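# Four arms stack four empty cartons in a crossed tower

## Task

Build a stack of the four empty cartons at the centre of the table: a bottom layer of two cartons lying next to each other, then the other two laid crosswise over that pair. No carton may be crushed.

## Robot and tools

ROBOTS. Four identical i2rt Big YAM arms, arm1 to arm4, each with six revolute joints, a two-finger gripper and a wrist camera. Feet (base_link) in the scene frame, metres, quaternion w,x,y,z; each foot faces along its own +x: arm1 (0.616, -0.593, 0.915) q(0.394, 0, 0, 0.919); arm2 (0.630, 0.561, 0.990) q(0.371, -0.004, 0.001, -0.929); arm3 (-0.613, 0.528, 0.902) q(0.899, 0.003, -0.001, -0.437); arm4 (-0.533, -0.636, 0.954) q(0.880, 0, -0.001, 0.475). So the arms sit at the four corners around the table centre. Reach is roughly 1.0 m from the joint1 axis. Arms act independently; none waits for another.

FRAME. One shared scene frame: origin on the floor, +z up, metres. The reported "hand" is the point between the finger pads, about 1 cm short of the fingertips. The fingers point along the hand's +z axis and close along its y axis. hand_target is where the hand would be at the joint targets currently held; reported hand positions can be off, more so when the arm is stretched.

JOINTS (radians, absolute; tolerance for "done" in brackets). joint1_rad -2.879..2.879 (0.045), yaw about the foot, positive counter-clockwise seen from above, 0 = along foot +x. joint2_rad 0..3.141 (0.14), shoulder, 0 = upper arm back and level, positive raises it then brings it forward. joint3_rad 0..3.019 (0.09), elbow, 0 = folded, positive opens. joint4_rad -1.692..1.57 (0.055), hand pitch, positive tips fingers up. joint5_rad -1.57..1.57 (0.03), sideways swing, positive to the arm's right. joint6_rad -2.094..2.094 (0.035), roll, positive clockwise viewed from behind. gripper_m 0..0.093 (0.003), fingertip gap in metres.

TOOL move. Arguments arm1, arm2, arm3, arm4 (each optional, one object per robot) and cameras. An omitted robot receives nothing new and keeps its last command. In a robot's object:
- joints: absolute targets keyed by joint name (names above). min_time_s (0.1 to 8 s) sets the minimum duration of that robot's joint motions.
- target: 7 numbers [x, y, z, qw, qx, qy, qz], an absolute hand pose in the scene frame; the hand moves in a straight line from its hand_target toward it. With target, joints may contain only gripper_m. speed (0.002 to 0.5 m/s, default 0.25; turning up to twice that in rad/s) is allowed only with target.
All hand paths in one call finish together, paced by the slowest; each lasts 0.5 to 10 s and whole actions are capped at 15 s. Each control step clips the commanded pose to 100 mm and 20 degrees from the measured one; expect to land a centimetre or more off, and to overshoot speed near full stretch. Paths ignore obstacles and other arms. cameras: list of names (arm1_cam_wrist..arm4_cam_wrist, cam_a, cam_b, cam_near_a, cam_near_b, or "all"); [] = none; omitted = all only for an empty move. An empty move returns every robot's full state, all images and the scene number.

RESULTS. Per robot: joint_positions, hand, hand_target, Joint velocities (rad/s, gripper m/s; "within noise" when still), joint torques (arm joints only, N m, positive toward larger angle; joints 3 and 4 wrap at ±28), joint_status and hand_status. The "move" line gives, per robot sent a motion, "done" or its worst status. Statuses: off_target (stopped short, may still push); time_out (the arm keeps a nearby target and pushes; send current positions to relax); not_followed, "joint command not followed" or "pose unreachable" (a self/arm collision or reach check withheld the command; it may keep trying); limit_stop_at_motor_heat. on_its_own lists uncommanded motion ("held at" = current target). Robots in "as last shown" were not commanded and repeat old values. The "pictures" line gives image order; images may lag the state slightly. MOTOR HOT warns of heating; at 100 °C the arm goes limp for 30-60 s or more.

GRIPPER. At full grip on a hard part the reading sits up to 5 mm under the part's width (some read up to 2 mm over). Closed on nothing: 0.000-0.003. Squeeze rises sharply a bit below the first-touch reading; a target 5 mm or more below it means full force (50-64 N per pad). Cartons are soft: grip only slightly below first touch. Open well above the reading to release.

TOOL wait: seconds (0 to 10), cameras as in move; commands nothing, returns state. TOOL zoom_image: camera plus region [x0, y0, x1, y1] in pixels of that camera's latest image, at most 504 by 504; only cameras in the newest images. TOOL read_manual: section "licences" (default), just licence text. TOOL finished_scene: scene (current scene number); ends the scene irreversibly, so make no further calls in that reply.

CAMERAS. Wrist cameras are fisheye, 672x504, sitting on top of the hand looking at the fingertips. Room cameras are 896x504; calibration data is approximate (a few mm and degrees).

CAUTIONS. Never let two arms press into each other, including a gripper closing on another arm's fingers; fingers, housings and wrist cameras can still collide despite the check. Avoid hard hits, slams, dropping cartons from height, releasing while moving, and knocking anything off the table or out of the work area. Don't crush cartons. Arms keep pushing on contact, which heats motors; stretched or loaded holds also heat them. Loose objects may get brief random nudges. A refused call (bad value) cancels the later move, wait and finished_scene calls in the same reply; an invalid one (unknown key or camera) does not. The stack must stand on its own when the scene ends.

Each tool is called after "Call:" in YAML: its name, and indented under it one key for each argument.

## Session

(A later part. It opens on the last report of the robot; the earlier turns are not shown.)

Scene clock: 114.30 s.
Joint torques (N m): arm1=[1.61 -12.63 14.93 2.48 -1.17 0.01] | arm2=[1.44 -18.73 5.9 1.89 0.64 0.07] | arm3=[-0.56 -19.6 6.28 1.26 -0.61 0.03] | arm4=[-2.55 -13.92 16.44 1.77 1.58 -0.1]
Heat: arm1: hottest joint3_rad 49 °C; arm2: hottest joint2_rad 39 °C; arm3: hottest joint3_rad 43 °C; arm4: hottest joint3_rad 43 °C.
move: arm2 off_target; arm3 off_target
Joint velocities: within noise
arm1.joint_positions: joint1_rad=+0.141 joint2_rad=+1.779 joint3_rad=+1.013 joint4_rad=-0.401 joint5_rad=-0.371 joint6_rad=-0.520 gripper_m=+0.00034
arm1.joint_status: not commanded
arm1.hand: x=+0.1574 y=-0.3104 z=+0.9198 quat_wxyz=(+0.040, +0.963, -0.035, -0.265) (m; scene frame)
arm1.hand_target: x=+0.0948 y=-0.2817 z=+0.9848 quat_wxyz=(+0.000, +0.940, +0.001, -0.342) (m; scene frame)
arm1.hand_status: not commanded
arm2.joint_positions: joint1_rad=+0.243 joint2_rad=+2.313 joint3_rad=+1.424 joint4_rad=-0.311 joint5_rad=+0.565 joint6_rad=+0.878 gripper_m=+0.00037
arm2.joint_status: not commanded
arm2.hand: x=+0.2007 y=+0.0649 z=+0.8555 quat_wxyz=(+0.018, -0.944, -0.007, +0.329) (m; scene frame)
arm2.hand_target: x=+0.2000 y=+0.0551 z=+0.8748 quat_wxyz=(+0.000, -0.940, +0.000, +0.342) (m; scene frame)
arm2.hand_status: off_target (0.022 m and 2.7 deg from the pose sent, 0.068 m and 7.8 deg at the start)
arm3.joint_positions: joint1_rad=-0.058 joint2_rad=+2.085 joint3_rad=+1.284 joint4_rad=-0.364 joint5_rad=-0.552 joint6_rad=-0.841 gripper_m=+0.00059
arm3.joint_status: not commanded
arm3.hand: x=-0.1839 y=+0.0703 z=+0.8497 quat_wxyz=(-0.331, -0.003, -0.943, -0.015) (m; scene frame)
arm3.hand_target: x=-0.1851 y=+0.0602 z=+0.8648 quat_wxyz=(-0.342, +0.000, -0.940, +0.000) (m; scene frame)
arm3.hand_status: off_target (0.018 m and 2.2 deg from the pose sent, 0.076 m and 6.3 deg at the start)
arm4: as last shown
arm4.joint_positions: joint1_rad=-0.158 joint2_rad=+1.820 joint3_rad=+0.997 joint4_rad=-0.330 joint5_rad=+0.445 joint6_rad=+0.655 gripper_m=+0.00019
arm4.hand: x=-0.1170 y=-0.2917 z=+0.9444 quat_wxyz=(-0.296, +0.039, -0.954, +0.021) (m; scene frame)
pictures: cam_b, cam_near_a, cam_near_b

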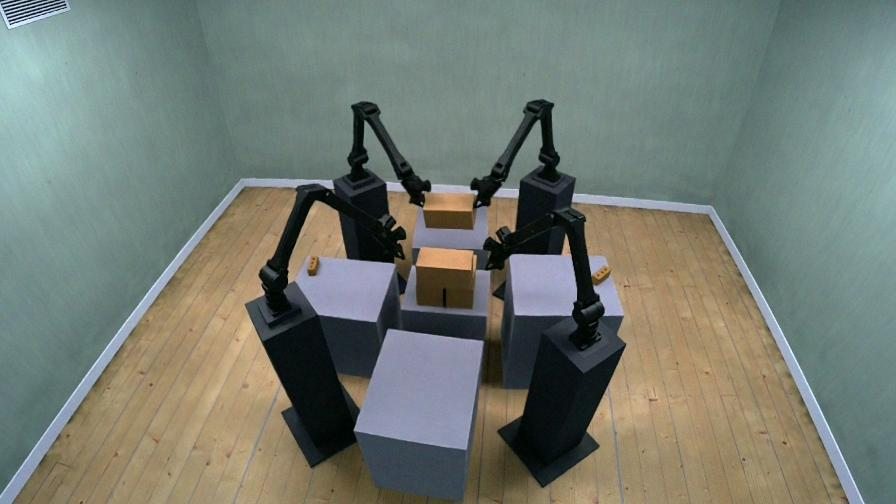

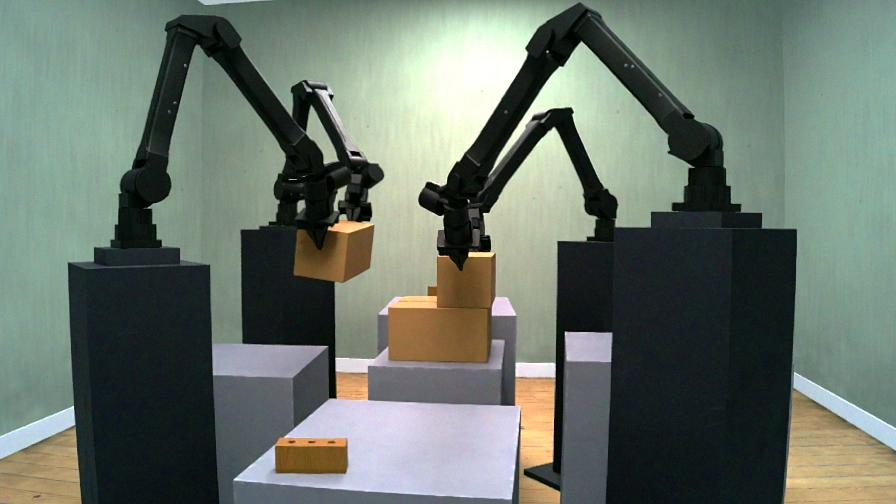

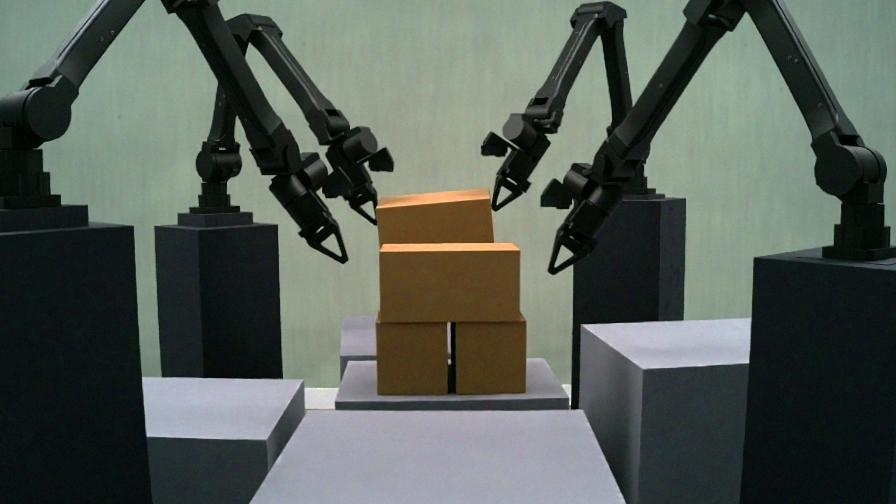

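Call:
move:
  arm1: {"target":[0.068,-0.055,1.0,0,-0.9397,0,0.342],"speed":0.08}
  arm2: {"target":[0.36,0.20,0.95,0,-0.9397,0,0.342],"speed":0.15}
  arm3: {"target":[-0.36,0.20,0.95,0.342,0,0.9397,0],"speed":0.15}
  arm4: {"target":[-0.078,-0.06,0.98,0.342,0,0.9397,0],"speed":0.08}
  cameras: ["cam_near_b","cam_near_a","cam_b","cam_a"]

Call:
zoom_image:
  camera: "cam_near_b"
  region: [240, 160, 640, 440]

Call:
zoom_image:
  camera: "cam_near_a"
  region: [200, 160, 640, 440]

Scene clock: 119.47 s.
Joint torques (N m): arm1=[4.31 -17.9 15.15 1.83 -1.65 0.02] | arm2=[1.44 -11.52 4.89 0.46 0.68 0.06] | arm3=[-0.73 -10.99 6.38 0.4 -0.68 0.06] | arm4=[-4.84 -19.25 16.5 1.26 1.91 -0.1]
Heat: arm1: hottest joint3_rad 51 °C; arm2: hottest joint2_rad 39 °C; arm3: hottest joint3_rad 42 °C; arm4: hottest joint3_rad 45 °C.
move: arm1 off_target; arm2 done; arm3 done; arm4 off_target
Joint velocities: within noise
arm1.joint_positions: joint1_rad=-0.131 joint2_rad=+2.149 joint3_rad=+1.697 joint4_rad=-0.784 joint5_rad=-0.484 joint6_rad=-0.751 gripper_m=+0.00034
arm1.joint_status: not commanded
arm1.hand: x=+0.1358 y=-0.0713 z=+0.9429 quat_wxyz=(+0.036, +0.957, -0.051, -0.284) (m; scene frame)
arm1.hand_target: x=+0.0755 y=-0.0643 z=+1.0040 quat_wxyz=(+0.001, +0.939, +0.001, -0.343) (m; scene frame)
arm1.hand_status: off_target (0.090 m and 10.0 deg from the pose sent, 0.282 m and 11.1 deg at the start; pose on its path clipped on 82 of 110 steps)
arm2.joint_positions: joint1_rad=+0.389 joint2_rad=+1.809 joint3_rad=+0.780 joint4_rad=-0.229 joint5_rad=+0.619 joint6_rad=+1.045 gripper_m=+0.00037
arm2.joint_status: not commanded
arm2.hand: x=+0.3562 y=+0.2010 z=+0.9426 quat_wxyz=(+0.005, -0.941, -0.001, +0.339) (m; scene frame)
arm2.hand_target: x=+0.3599 y=+0.2001 z=+0.9498 quat_wxyz=(+0.000, -0.940, +0.000, +0.342) (m; scene frame)
arm2.hand_status: done (0.008 m and 0.7 deg from the pose sent, 0.229 m and 2.7 deg at the start)
arm3.joint_positions: joint1_rad=-0.241 joint2_rad=+1.492 joint3_rad=+0.723 joint4_rad=-0.485 joint5_rad=-0.622 joint6_rad=-1.048 gripper_m=+0.00059
arm3.joint_status: not commanded
arm3.hand: x=-0.3561 y=+0.2037 z=+0.9443 quat_wxyz=(-0.339, +0.001, -0.941, -0.006) (m; scene frame)
arm3.hand_target: x=-0.3599 y=+0.2000 z=+0.9499 quat_wxyz=(-0.342, +0.000, -0.940, +0.000) (m; scene frame)
arm3.hand_status: done (0.008 m and 0.8 deg from the pose sent, 0.241 m and 2.2 deg at the start)
arm4.joint_positions: joint1_rad=+0.114 joint2_rad=+2.149 joint3_rad=+1.623 joint4_rad=-0.710 joint5_rad=+0.546 joint6_rad=+0.904 gripper_m=+0.00019
arm4.joint_status: not commanded
arm4.hand: x=-0.1418 y=-0.0616 z=+0.9633 quat_wxyz=(-0.311, +0.050, -0.949, +0.007) (m; scene frame)
arm4.hand_target: x=-0.0818 y=-0.0664 z=+0.9818 quat_wxyz=(-0.343, +0.000, -0.939, +0.000) (m; scene frame)
arm4.hand_status: off_target (0.066 m and 6.9 deg from the pose sent, 0.238 m and 7.5 deg at the start)
pictures: cam_a, cam_b, cam_near_a, cam_near_b

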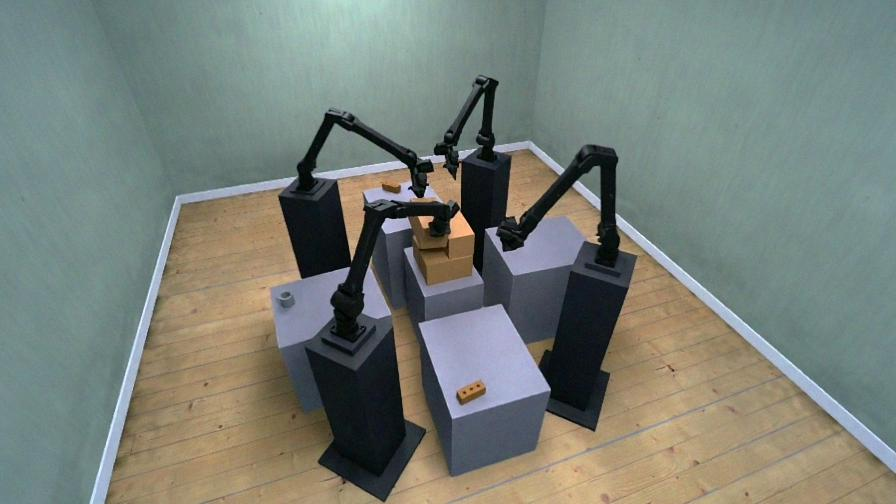

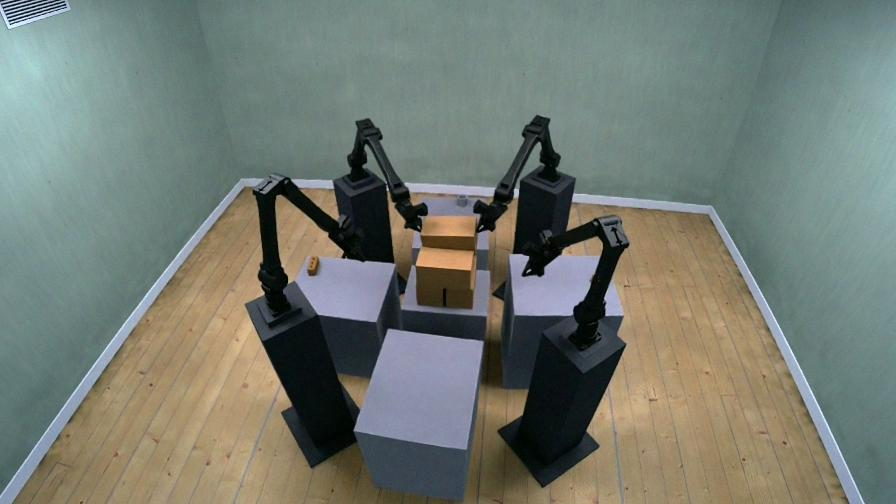

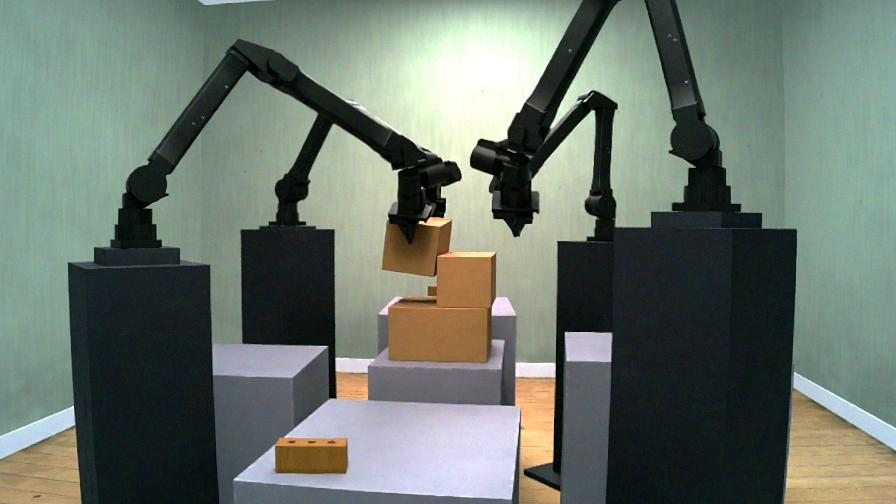

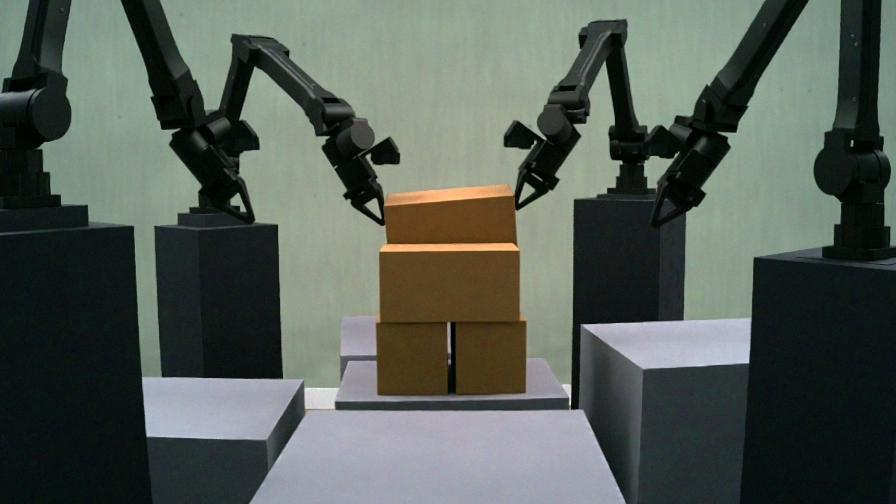

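Scaled by 1.260 from the camera's 896x504 image, which has a finer 1280x720 frame.

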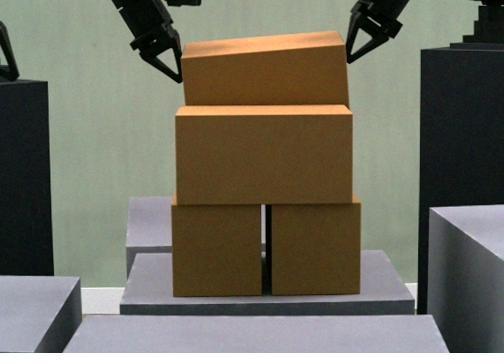

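Scaled by 1.145 from the camera's 896x504 image, which has a finer 1280x720 frame.

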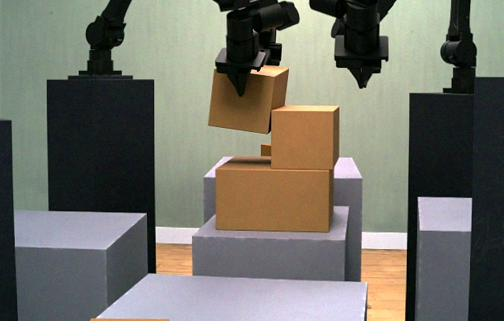

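Call:
move:
  arm1: {"target":[0.070,-0.080,0.96,0,-0.9397,0,0.342],"speed":0.06}
  arm4: {"target":[-0.078,-0.092,0.93,0.342,0,0.9397,0],"speed":0.06}

Call:
move:
  arm1: {"target":[0.070,-0.080,0.92,0,-0.9397,0,0.342],"speed":0.06}
  arm4: {"target":[-0.078,-0.092,0.885,0.342,0,0.9397,0],"speed":0.06}
  cameras: ["cam_near_b","cam_near_a","cam_a"]

Call:
zoom_image:
  camera: "cam_near_b"
  region: [240, 160, 640, 440]

Call:
zoom_image:
  camera: "cam_near_a"
  region: [300, 200, 600, 400]

Scene clock: 122.73 s.
Joint torques (N m): arm1=[6.3 -17.73 9.07 3.14 -1.39 0.14] | arm2=[1.55 -10.81 4.68 0.73 0.69 0.1] | arm3=[-0.79 -11.05 6.37 0.38 -0.68 0.04] | arm4=[-7.12 -20.31 9.5 2.45 1.88 -0.26]
Heat: arm1: hottest joint3_rad 52 °C; arm2: hottest joint2_rad 40 °C; arm3: hottest joint3_rad 42 °C; arm4: hottest joint3_rad 46 °C.
move: arm1 off_target; arm4 off_target
Joint velocities: within noise
arm1.joint_positions: joint1_rad=-0.132 joint2_rad=+2.153 joint3_rad=+1.676 joint4_rad=-0.695 joint5_rad=-0.483 joint6_rad=-0.744 gripper_m=+0.00034
arm1.joint_status: not commanded
arm1.hand: x=+0.1305 y=-0.0618 z=+0.9386 quat_wxyz=(+0.012, +0.952, -0.047, -0.303) (m; scene frame)
arm1.hand_target: x=+0.0742 y=-0.0844 z=+0.9615 quat_wxyz=(+0.002, +0.940, +0.001, -0.342) (m; scene frame)
arm1.hand_status: off_target (0.067 m and 7.3 deg from the pose sent, 0.069 m and 10.0 deg at the start)
arm2, arm3: as last shown
arm4.joint_positions: joint1_rad=+0.123 joint2_rad=+2.173 joint3_rad=+1.561 joint4_rad=-0.583 joint5_rad=+0.539 joint6_rad=+0.899 gripper_m=+0.00019
arm4.joint_status: not commanded
arm4.hand: x=-0.1486 y=-0.0598 z=+0.9317 quat_wxyz=(-0.318, +0.052, -0.947, -0.013) (m; scene frame)
arm4.hand_target: x=-0.0836 y=-0.0963 z=+0.9312 quat_wxyz=(-0.342, +0.000, -0.940, +0.002) (m; scene frame)
arm4.hand_status: off_target (0.078 m and 6.7 deg from the pose sent, 0.078 m and 6.9 deg at the start)
pictures: none

Scene clock: 124.13 s.
Joint torques (N m): arm1=[6.24 -16.91 8.44 2.77 -1.32 0.16] | arm2=[0.73 -11.46 4.74 0.61 0.68 0.1] | arm3=[-0.85 -10.93 6.39 0.39 -0.68 0.05] | arm4=[-7 -21.77 9.8 2.4 1.82 -0.26]
Heat: arm1: hottest joint3_rad 52 °C; arm2: hottest joint2_rad 40 °C; arm3: hottest joint3_rad 42 °C; arm4: hottest joint3_rad 46 °C.
move: arm1 off_target; arm4 off_target
Joint velocities: within noise
arm1.joint_positions: joint1_rad=-0.132 joint2_rad=+2.193 joint3_rad=+1.659 joint4_rad=-0.606 joint5_rad=-0.484 joint6_rad=-0.744 gripper_m=+0.00034
arm1.joint_status: not commanded
arm1.hand: x=+0.1264 y=-0.0565 z=+0.9112 quat_wxyz=(+0.001, +0.949, -0.043, -0.313) (m; scene frame)
arm1.hand_target: x=+0.0738 y=-0.0836 z=+0.9211 quat_wxyz=(+0.002, +0.940, +0.000, -0.342) (m; scene frame)
arm1.hand_status: off_target (0.062 m and 6.1 deg from the pose sent, 0.066 m and 7.3 deg at the start)
arm2, arm3: as last shown
arm4.joint_positions: joint1_rad=+0.121 joint2_rad=+2.259 joint3_rad=+1.541 joint4_rad=-0.502 joint5_rad=+0.541 joint6_rad=+0.899 gripper_m=+0.00019
arm4.joint_status: not commanded
arm4.hand: x=-0.1510 y=-0.0673 z=+0.8738 quat_wxyz=(-0.313, +0.055, -0.948, -0.001) (m; scene frame)
arm4.hand_target: x=-0.0831 y=-0.0967 z=+0.8862 quat_wxyz=(-0.342, +0.000, -0.940, +0.002) (m; scene frame)
arm4.hand_status: off_target (0.078 m and 7.2 deg from the pose sent, 0.091 m and 6.7 deg at the start)
pictures: cam_a, cam_near_a, cam_near_b

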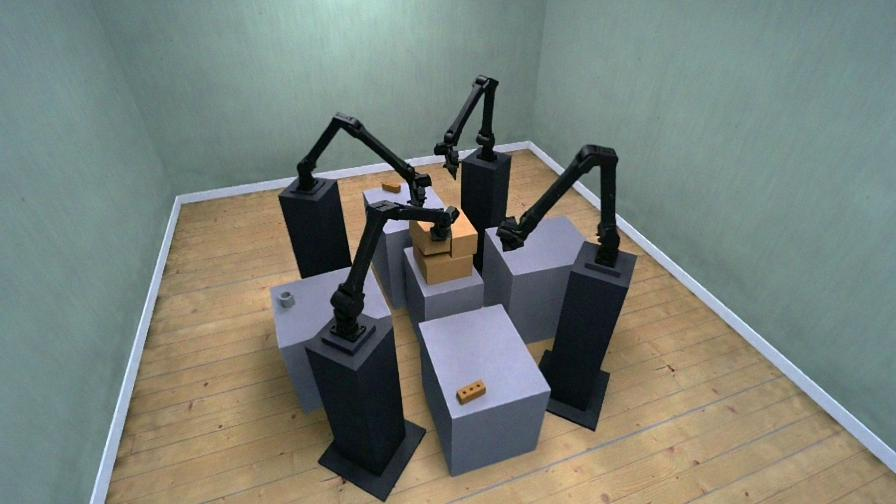

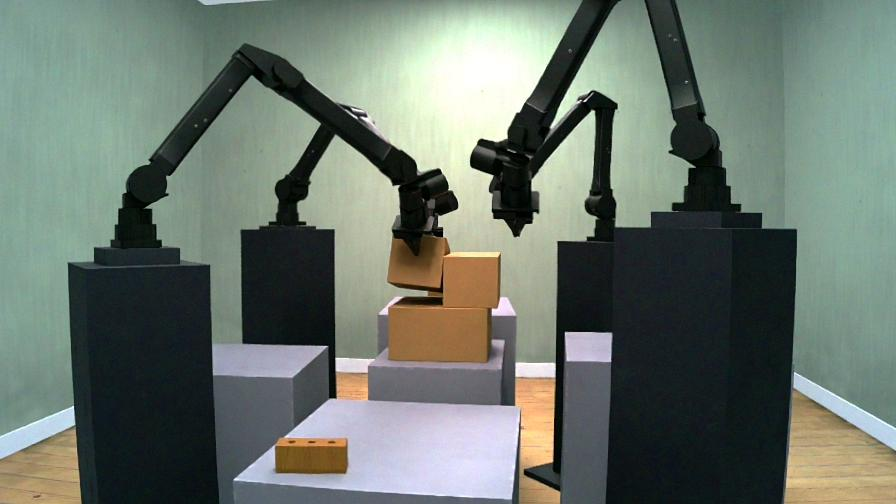

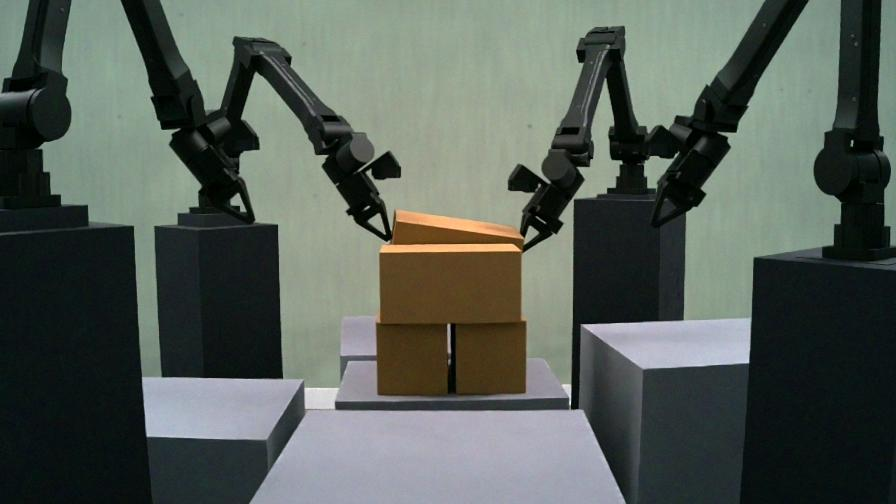

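Scaled by 1.260 from the camera's 896x504 image, which has a finer 1280x720 frame.

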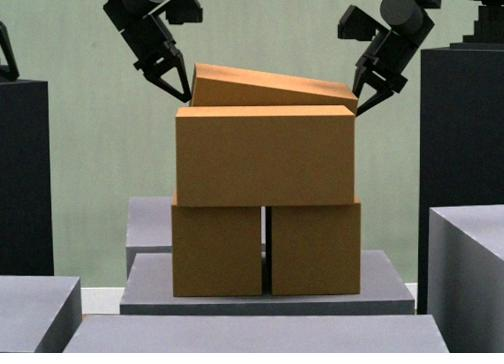

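Scaled by 1.680 from the camera's 896x504 image, which has a finer 1280x720 frame.

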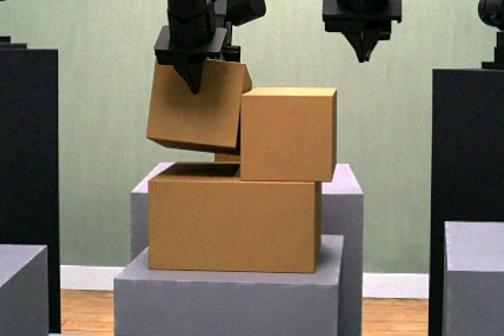

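Call:
move:
  arm1: {"target":[0.070,-0.115,0.90,0,-0.9397,0,0.342],"speed":0.06}
  arm4: {"target":[-0.080,-0.115,0.895,0.342,0,0.9397,0],"speed":0.06}

Call:
move:
  arm1: {"target":[0.075,-0.115,0.860,0,-0.9397,0,0.342],"speed":0.06}
  arm4: {"target":[-0.085,-0.115,0.87,0.342,0,0.9397,0],"speed":0.06}
  cameras: ["cam_near_b","cam_near_a","cam_a"]

Call:
zoom_image:
  camera: "cam_near_b"
  region: [240, 160, 640, 440]

Call:
zoom_image:
  camera: "cam_near_a"
  region: [300, 200, 600, 400]

Scene clock: 126.60 s.
Joint torques (N m): arm1=[7.47 -18.73 7.86 2.86 -1.21 0.15] | arm2=[1.73 -11.87 4.93 0.61 0.69 0.1] | arm3=[-0.73 -10.99 6.42 0.39 -0.69 0.04] | arm4=[-5.89 -24.23 8.66 2.35 1.61 -0.23]
Heat: arm1: hottest joint3_rad 51 °C; arm2: hottest joint2_rad 40 °C; arm3: hottest joint3_rad 42 °C; arm4: hottest joint3_rad 46 °C.
move: arm1 off_target; arm4 off_target
Joint velocities: within noise
arm1.joint_positions: joint1_rad=-0.112 joint2_rad=+2.193 joint3_rad=+1.532 joint4_rad=-0.499 joint5_rad=-0.472 joint6_rad=-0.710 gripper_m=+0.00034
arm1.joint_status: not commanded
arm1.hand: x=+0.1357 y=-0.0905 z=+0.8684 quat_wxyz=(+0.013, +0.952, -0.053, -0.302) (m; scene frame)
arm1.hand_target: x=+0.0746 y=-0.1190 z=+0.9012 quat_wxyz=(+0.002, +0.939, +0.000, -0.343) (m; scene frame)
arm1.hand_status: off_target (0.077 m and 7.9 deg from the pose sent, 0.082 m and 6.1 deg at the start)
arm2, arm3: as last shown
arm4.joint_positions: joint1_rad=+0.089 joint2_rad=+2.246 joint3_rad=+1.475 joint4_rad=-0.466 joint5_rad=+0.541 joint6_rad=+0.878 gripper_m=+0.00019
arm4.joint_status: not commanded
arm4.hand: x=-0.1423 y=-0.0984 z=+0.8613 quat_wxyz=(-0.309, +0.051, -0.950, +0.014) (m; scene frame)
arm4.hand_target: x=-0.0833 y=-0.1183 z=+0.8952 quat_wxyz=(-0.343, +0.000, -0.939, +0.002) (m; scene frame)
arm4.hand_status: off_target (0.073 m and 7.3 deg from the pose sent, 0.088 m and 7.2 deg at the start)
pictures: none

Scene clock: 127.80 s.
Joint torques (N m): arm1=[6.71 -15.91 7.97 3.23 -1.24 0.11] | arm2=[1.38 -11.87 4.78 0.61 0.67 0.1] | arm3=[-0.79 -11.05 6.39 0.39 -0.68 0.05] | arm4=[-5.6 -21.01 8.83 2.54 1.85 -0.18]
Heat: arm1: hottest joint3_rad 51 °C; arm2: hottest joint2_rad 40 °C; arm3: hottest joint3_rad 42 °C; arm4: hottest joint3_rad 46 °C.
move: arm1 off_target; arm4 off_target
Joint velocities: within noise
arm1.joint_positions: joint1_rad=-0.109 joint2_rad=+2.213 joint3_rad=+1.506 joint4_rad=-0.434 joint5_rad=-0.473 joint6_rad=-0.710 gripper_m=+0.00034
arm1.joint_status: not commanded
arm1.hand: x=+0.1349 y=-0.0930 z=+0.8515 quat_wxyz=(+0.006, +0.950, -0.049, -0.309) (m; scene frame)
arm1.hand_target: x=+0.0793 y=-0.1191 z=+0.8617 quat_wxyz=(+0.002, +0.940, +0.000, -0.342) (m; scene frame)
arm1.hand_status: off_target (0.064 m and 7.0 deg from the pose sent, 0.066 m and 7.9 deg at the start)
arm2, arm3: as last shown
arm4.joint_positions: joint1_rad=+0.089 joint2_rad=+2.245 joint3_rad=+1.464 joint4_rad=-0.428 joint5_rad=+0.535 joint6_rad=+0.878 gripper_m=+0.00019
arm4.joint_status: not commanded
arm4.hand: x=-0.1414 y=-0.0947 z=+0.8610 quat_wxyz=(-0.313, +0.048, -0.948, +0.000) (m; scene frame)
arm4.hand_target: x=-0.0884 y=-0.1179 z=+0.8709 quat_wxyz=(-0.342, +0.000, -0.940, +0.001) (m; scene frame)
arm4.hand_status: off_target (0.061 m and 6.4 deg from the pose sent, 0.060 m and 7.3 deg at the start)
pictures: cam_a, cam_near_a, cam_near_b

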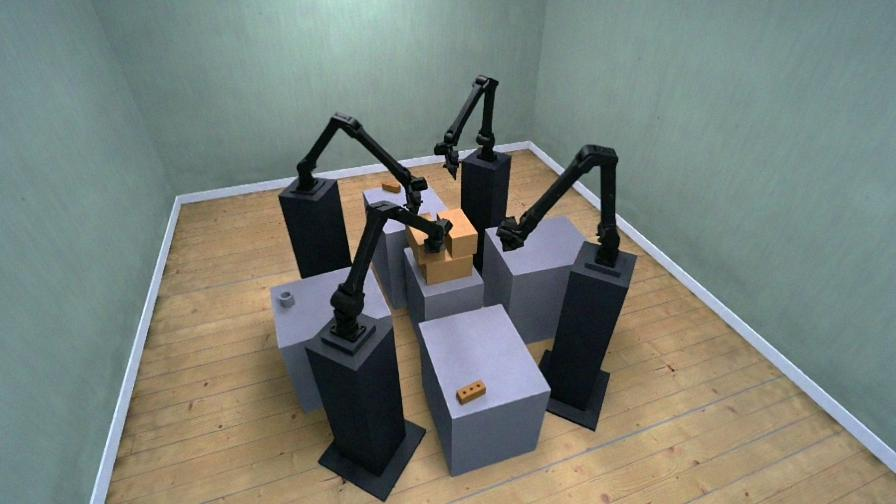

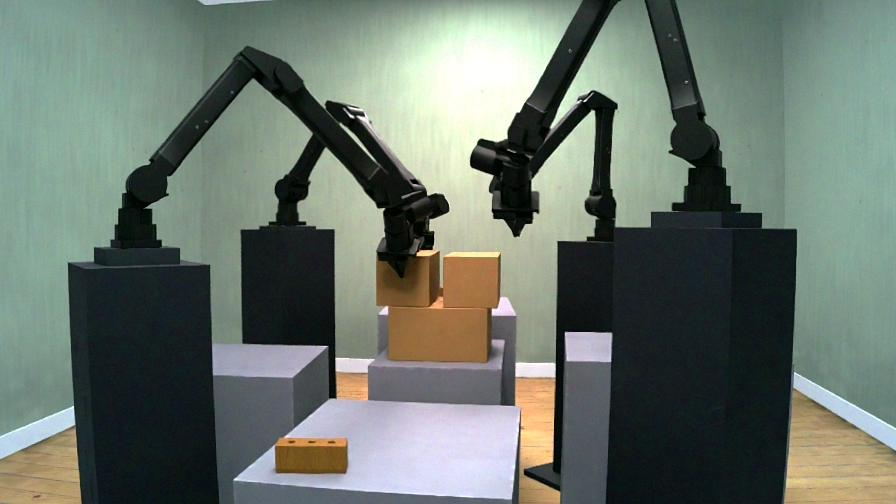

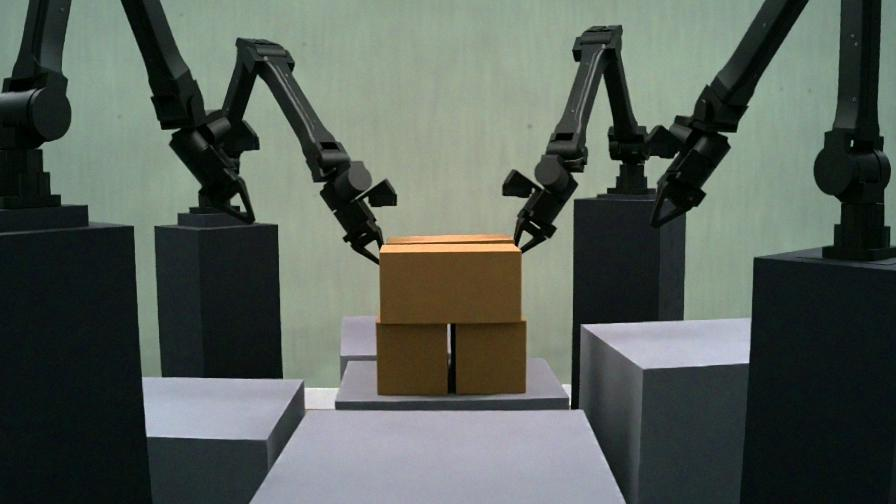

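Scaled by 1.260 from the camera's 896x504 image, which has a finer 1280x720 frame.

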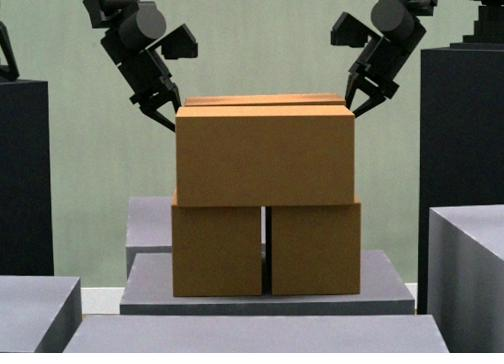

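Scaled by 1.680 from the camera's 896x504 image, which has a finer 1280x720 frame.

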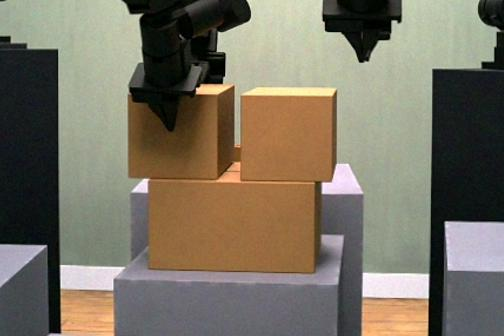

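Call:
move:
  arm1: {"target":[0.20,-0.095,0.865,0,-0.9397,0,0.342],"speed":0.06}
  arm4: {"target":[-0.205,-0.095,0.875,0.342,0,0.9397,0],"speed":0.06}

Call:
move:
  arm1: {"target":[0.33,-0.18,0.95,0,-0.9397,0,0.342],"speed":0.2}
  arm4: {"target":[-0.33,-0.18,0.95,0.342,0,0.9397,0],"speed":0.2}
  cameras: ["cam_near_b","cam_near_a","cam_a"]

Scene clock: 132.63 s.
Joint torques (N m): arm1=[-1.26 -18.08 5.12 0.69 -0.44 0.03] | arm2=[1.79 -11.11 4.75 0.69 0.66 0.1] | arm3=[-0.85 -11.05 6.41 0.39 -0.68 0.04] | arm4=[0.67 -21.66 6.2 0.34 0.63 -0.11]
Heat: arm1: hottest joint3_rad 51 °C; arm2: hottest joint2_rad 40 °C; arm3: hottest joint3_rad 41 °C; arm4: hottest joint3_rad 46 °C.
move: arm1 off_target; arm4 done
Joint velocities: within noise
arm1.joint_positions: joint1_rad=-0.199 joint2_rad=+2.156 joint3_rad=+1.362 joint4_rad=-0.386 joint5_rad=-0.576 joint6_rad=-0.890 gripper_m=+0.00034
arm1.joint_status: not commanded
arm1.hand: x=+0.1954 y=-0.1020 z=+0.8478 quat_wxyz=(+0.011, +0.942, -0.001, -0.335) (m; scene frame)
arm1.hand_target: x=+0.1999 y=-0.0952 z=+0.8646 quat_wxyz=(+0.000, +0.940, +0.000, -0.342) (m; scene frame)
arm1.hand_status: off_target (0.019 m and 1.5 deg from the pose sent, 0.066 m and 7.0 deg at the start)
arm2, arm3: as last shown
arm4.joint_positions: joint1_rad=+0.189 joint2_rad=+2.205 joint3_rad=+1.398 joint4_rad=-0.458 joint5_rad=+0.638 joint6_rad=+1.083 gripper_m=+0.00019
arm4.joint_status: not commanded
arm4.hand: x=-0.1963 y=-0.0941 z=+0.8704 quat_wxyz=(-0.342, -0.003, -0.940, +0.000) (m; scene frame)
arm4.hand_target: x=-0.2048 y=-0.0950 z=+0.8748 quat_wxyz=(-0.342, +0.000, -0.940, +0.000) (m; scene frame)
arm4.hand_status: done (0.010 m and 0.3 deg from the pose sent, 0.065 m and 6.4 deg at the start)
pictures: none

Scene clock: 134.47 s.
Joint torques (N m): arm1=[-1.38 -12.69 5.09 0.35 -0.48 0.04] | arm2=[2.08 -11.93 4.68 0.62 0.66 0.08] | arm3=[-0.85 -10.99 6.41 0.39 -0.69 0.05] | arm4=[0.73 -16.09 5.93 0.16 0.68 -0.1]
Heat: arm1: hottest joint3_rad 50 °C; arm2: hottest joint2_rad 40 °C; arm3: hottest joint3_rad 41 °C; arm4: hottest joint3_rad 45 °C.
move: arm1 done; arm4 done
Joint velocities: within noise
arm1.joint_positions: joint1_rad=-0.346 joint2_rad=+1.732 joint3_rad=+0.982 joint4_rad=-0.507 joint5_rad=-0.629 joint6_rad=-1.059 gripper_m=+0.00034
arm1.joint_status: not commanded
arm1.hand: x=+0.3229 y=-0.1804 z=+0.9434 quat_wxyz=(+0.004, +0.940, +0.003, -0.340) (m; scene frame)
arm1.hand_target: x=+0.3297 y=-0.1800 z=+0.9498 quat_wxyz=(+0.000, +0.940, +0.000, -0.342) (m; scene frame)
arm1.hand_status: done (0.010 m and 0.6 deg from the pose sent, 0.186 m and 1.5 deg at the start)
arm2, arm3: as last shown
arm4.joint_positions: joint1_rad=+0.374 joint2_rad=+1.852 joint3_rad=+1.054 joint4_rad=-0.599 joint5_rad=+0.680 joint6_rad=+1.309 gripper_m=+0.00019
arm4.joint_status: not commanded
arm4.hand: x=-0.3237 y=-0.1743 z=+0.9503 quat_wxyz=(-0.343, -0.003, -0.939, -0.003) (m; scene frame)
arm4.hand_target: x=-0.3299 y=-0.1800 z=+0.9499 quat_wxyz=(-0.342, +0.000, -0.940, +0.000) (m; scene frame)
arm4.hand_status: done (0.008 m and 0.5 deg from the pose sent, 0.178 m and 0.3 deg at the start)
pictures: cam_a, cam_near_a, cam_near_b

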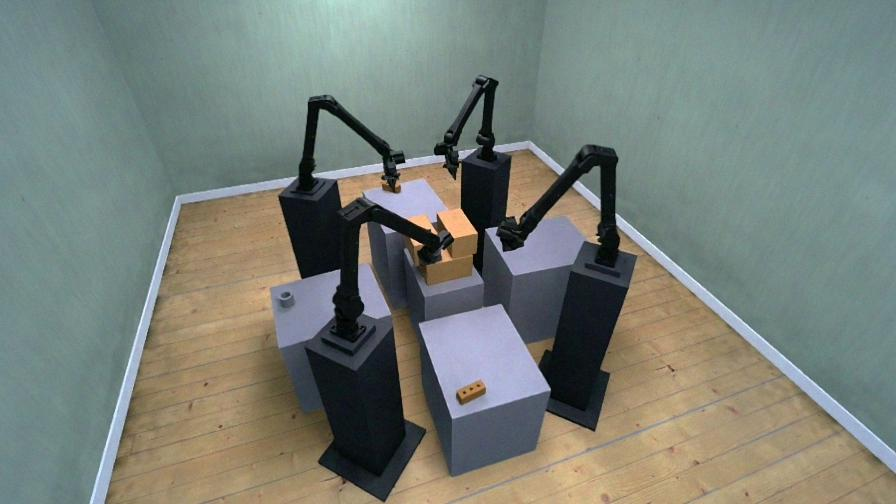

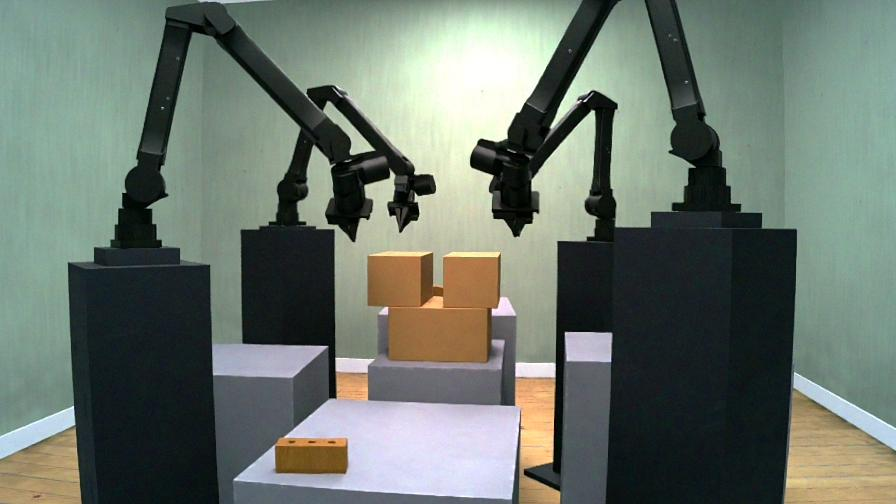

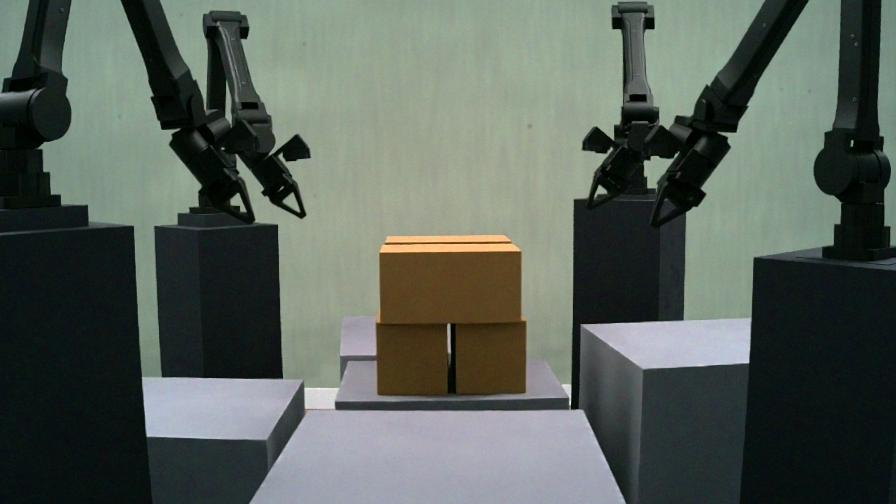

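Call:
finished_scene:
  scene: 1

The scene is finished: the task was done.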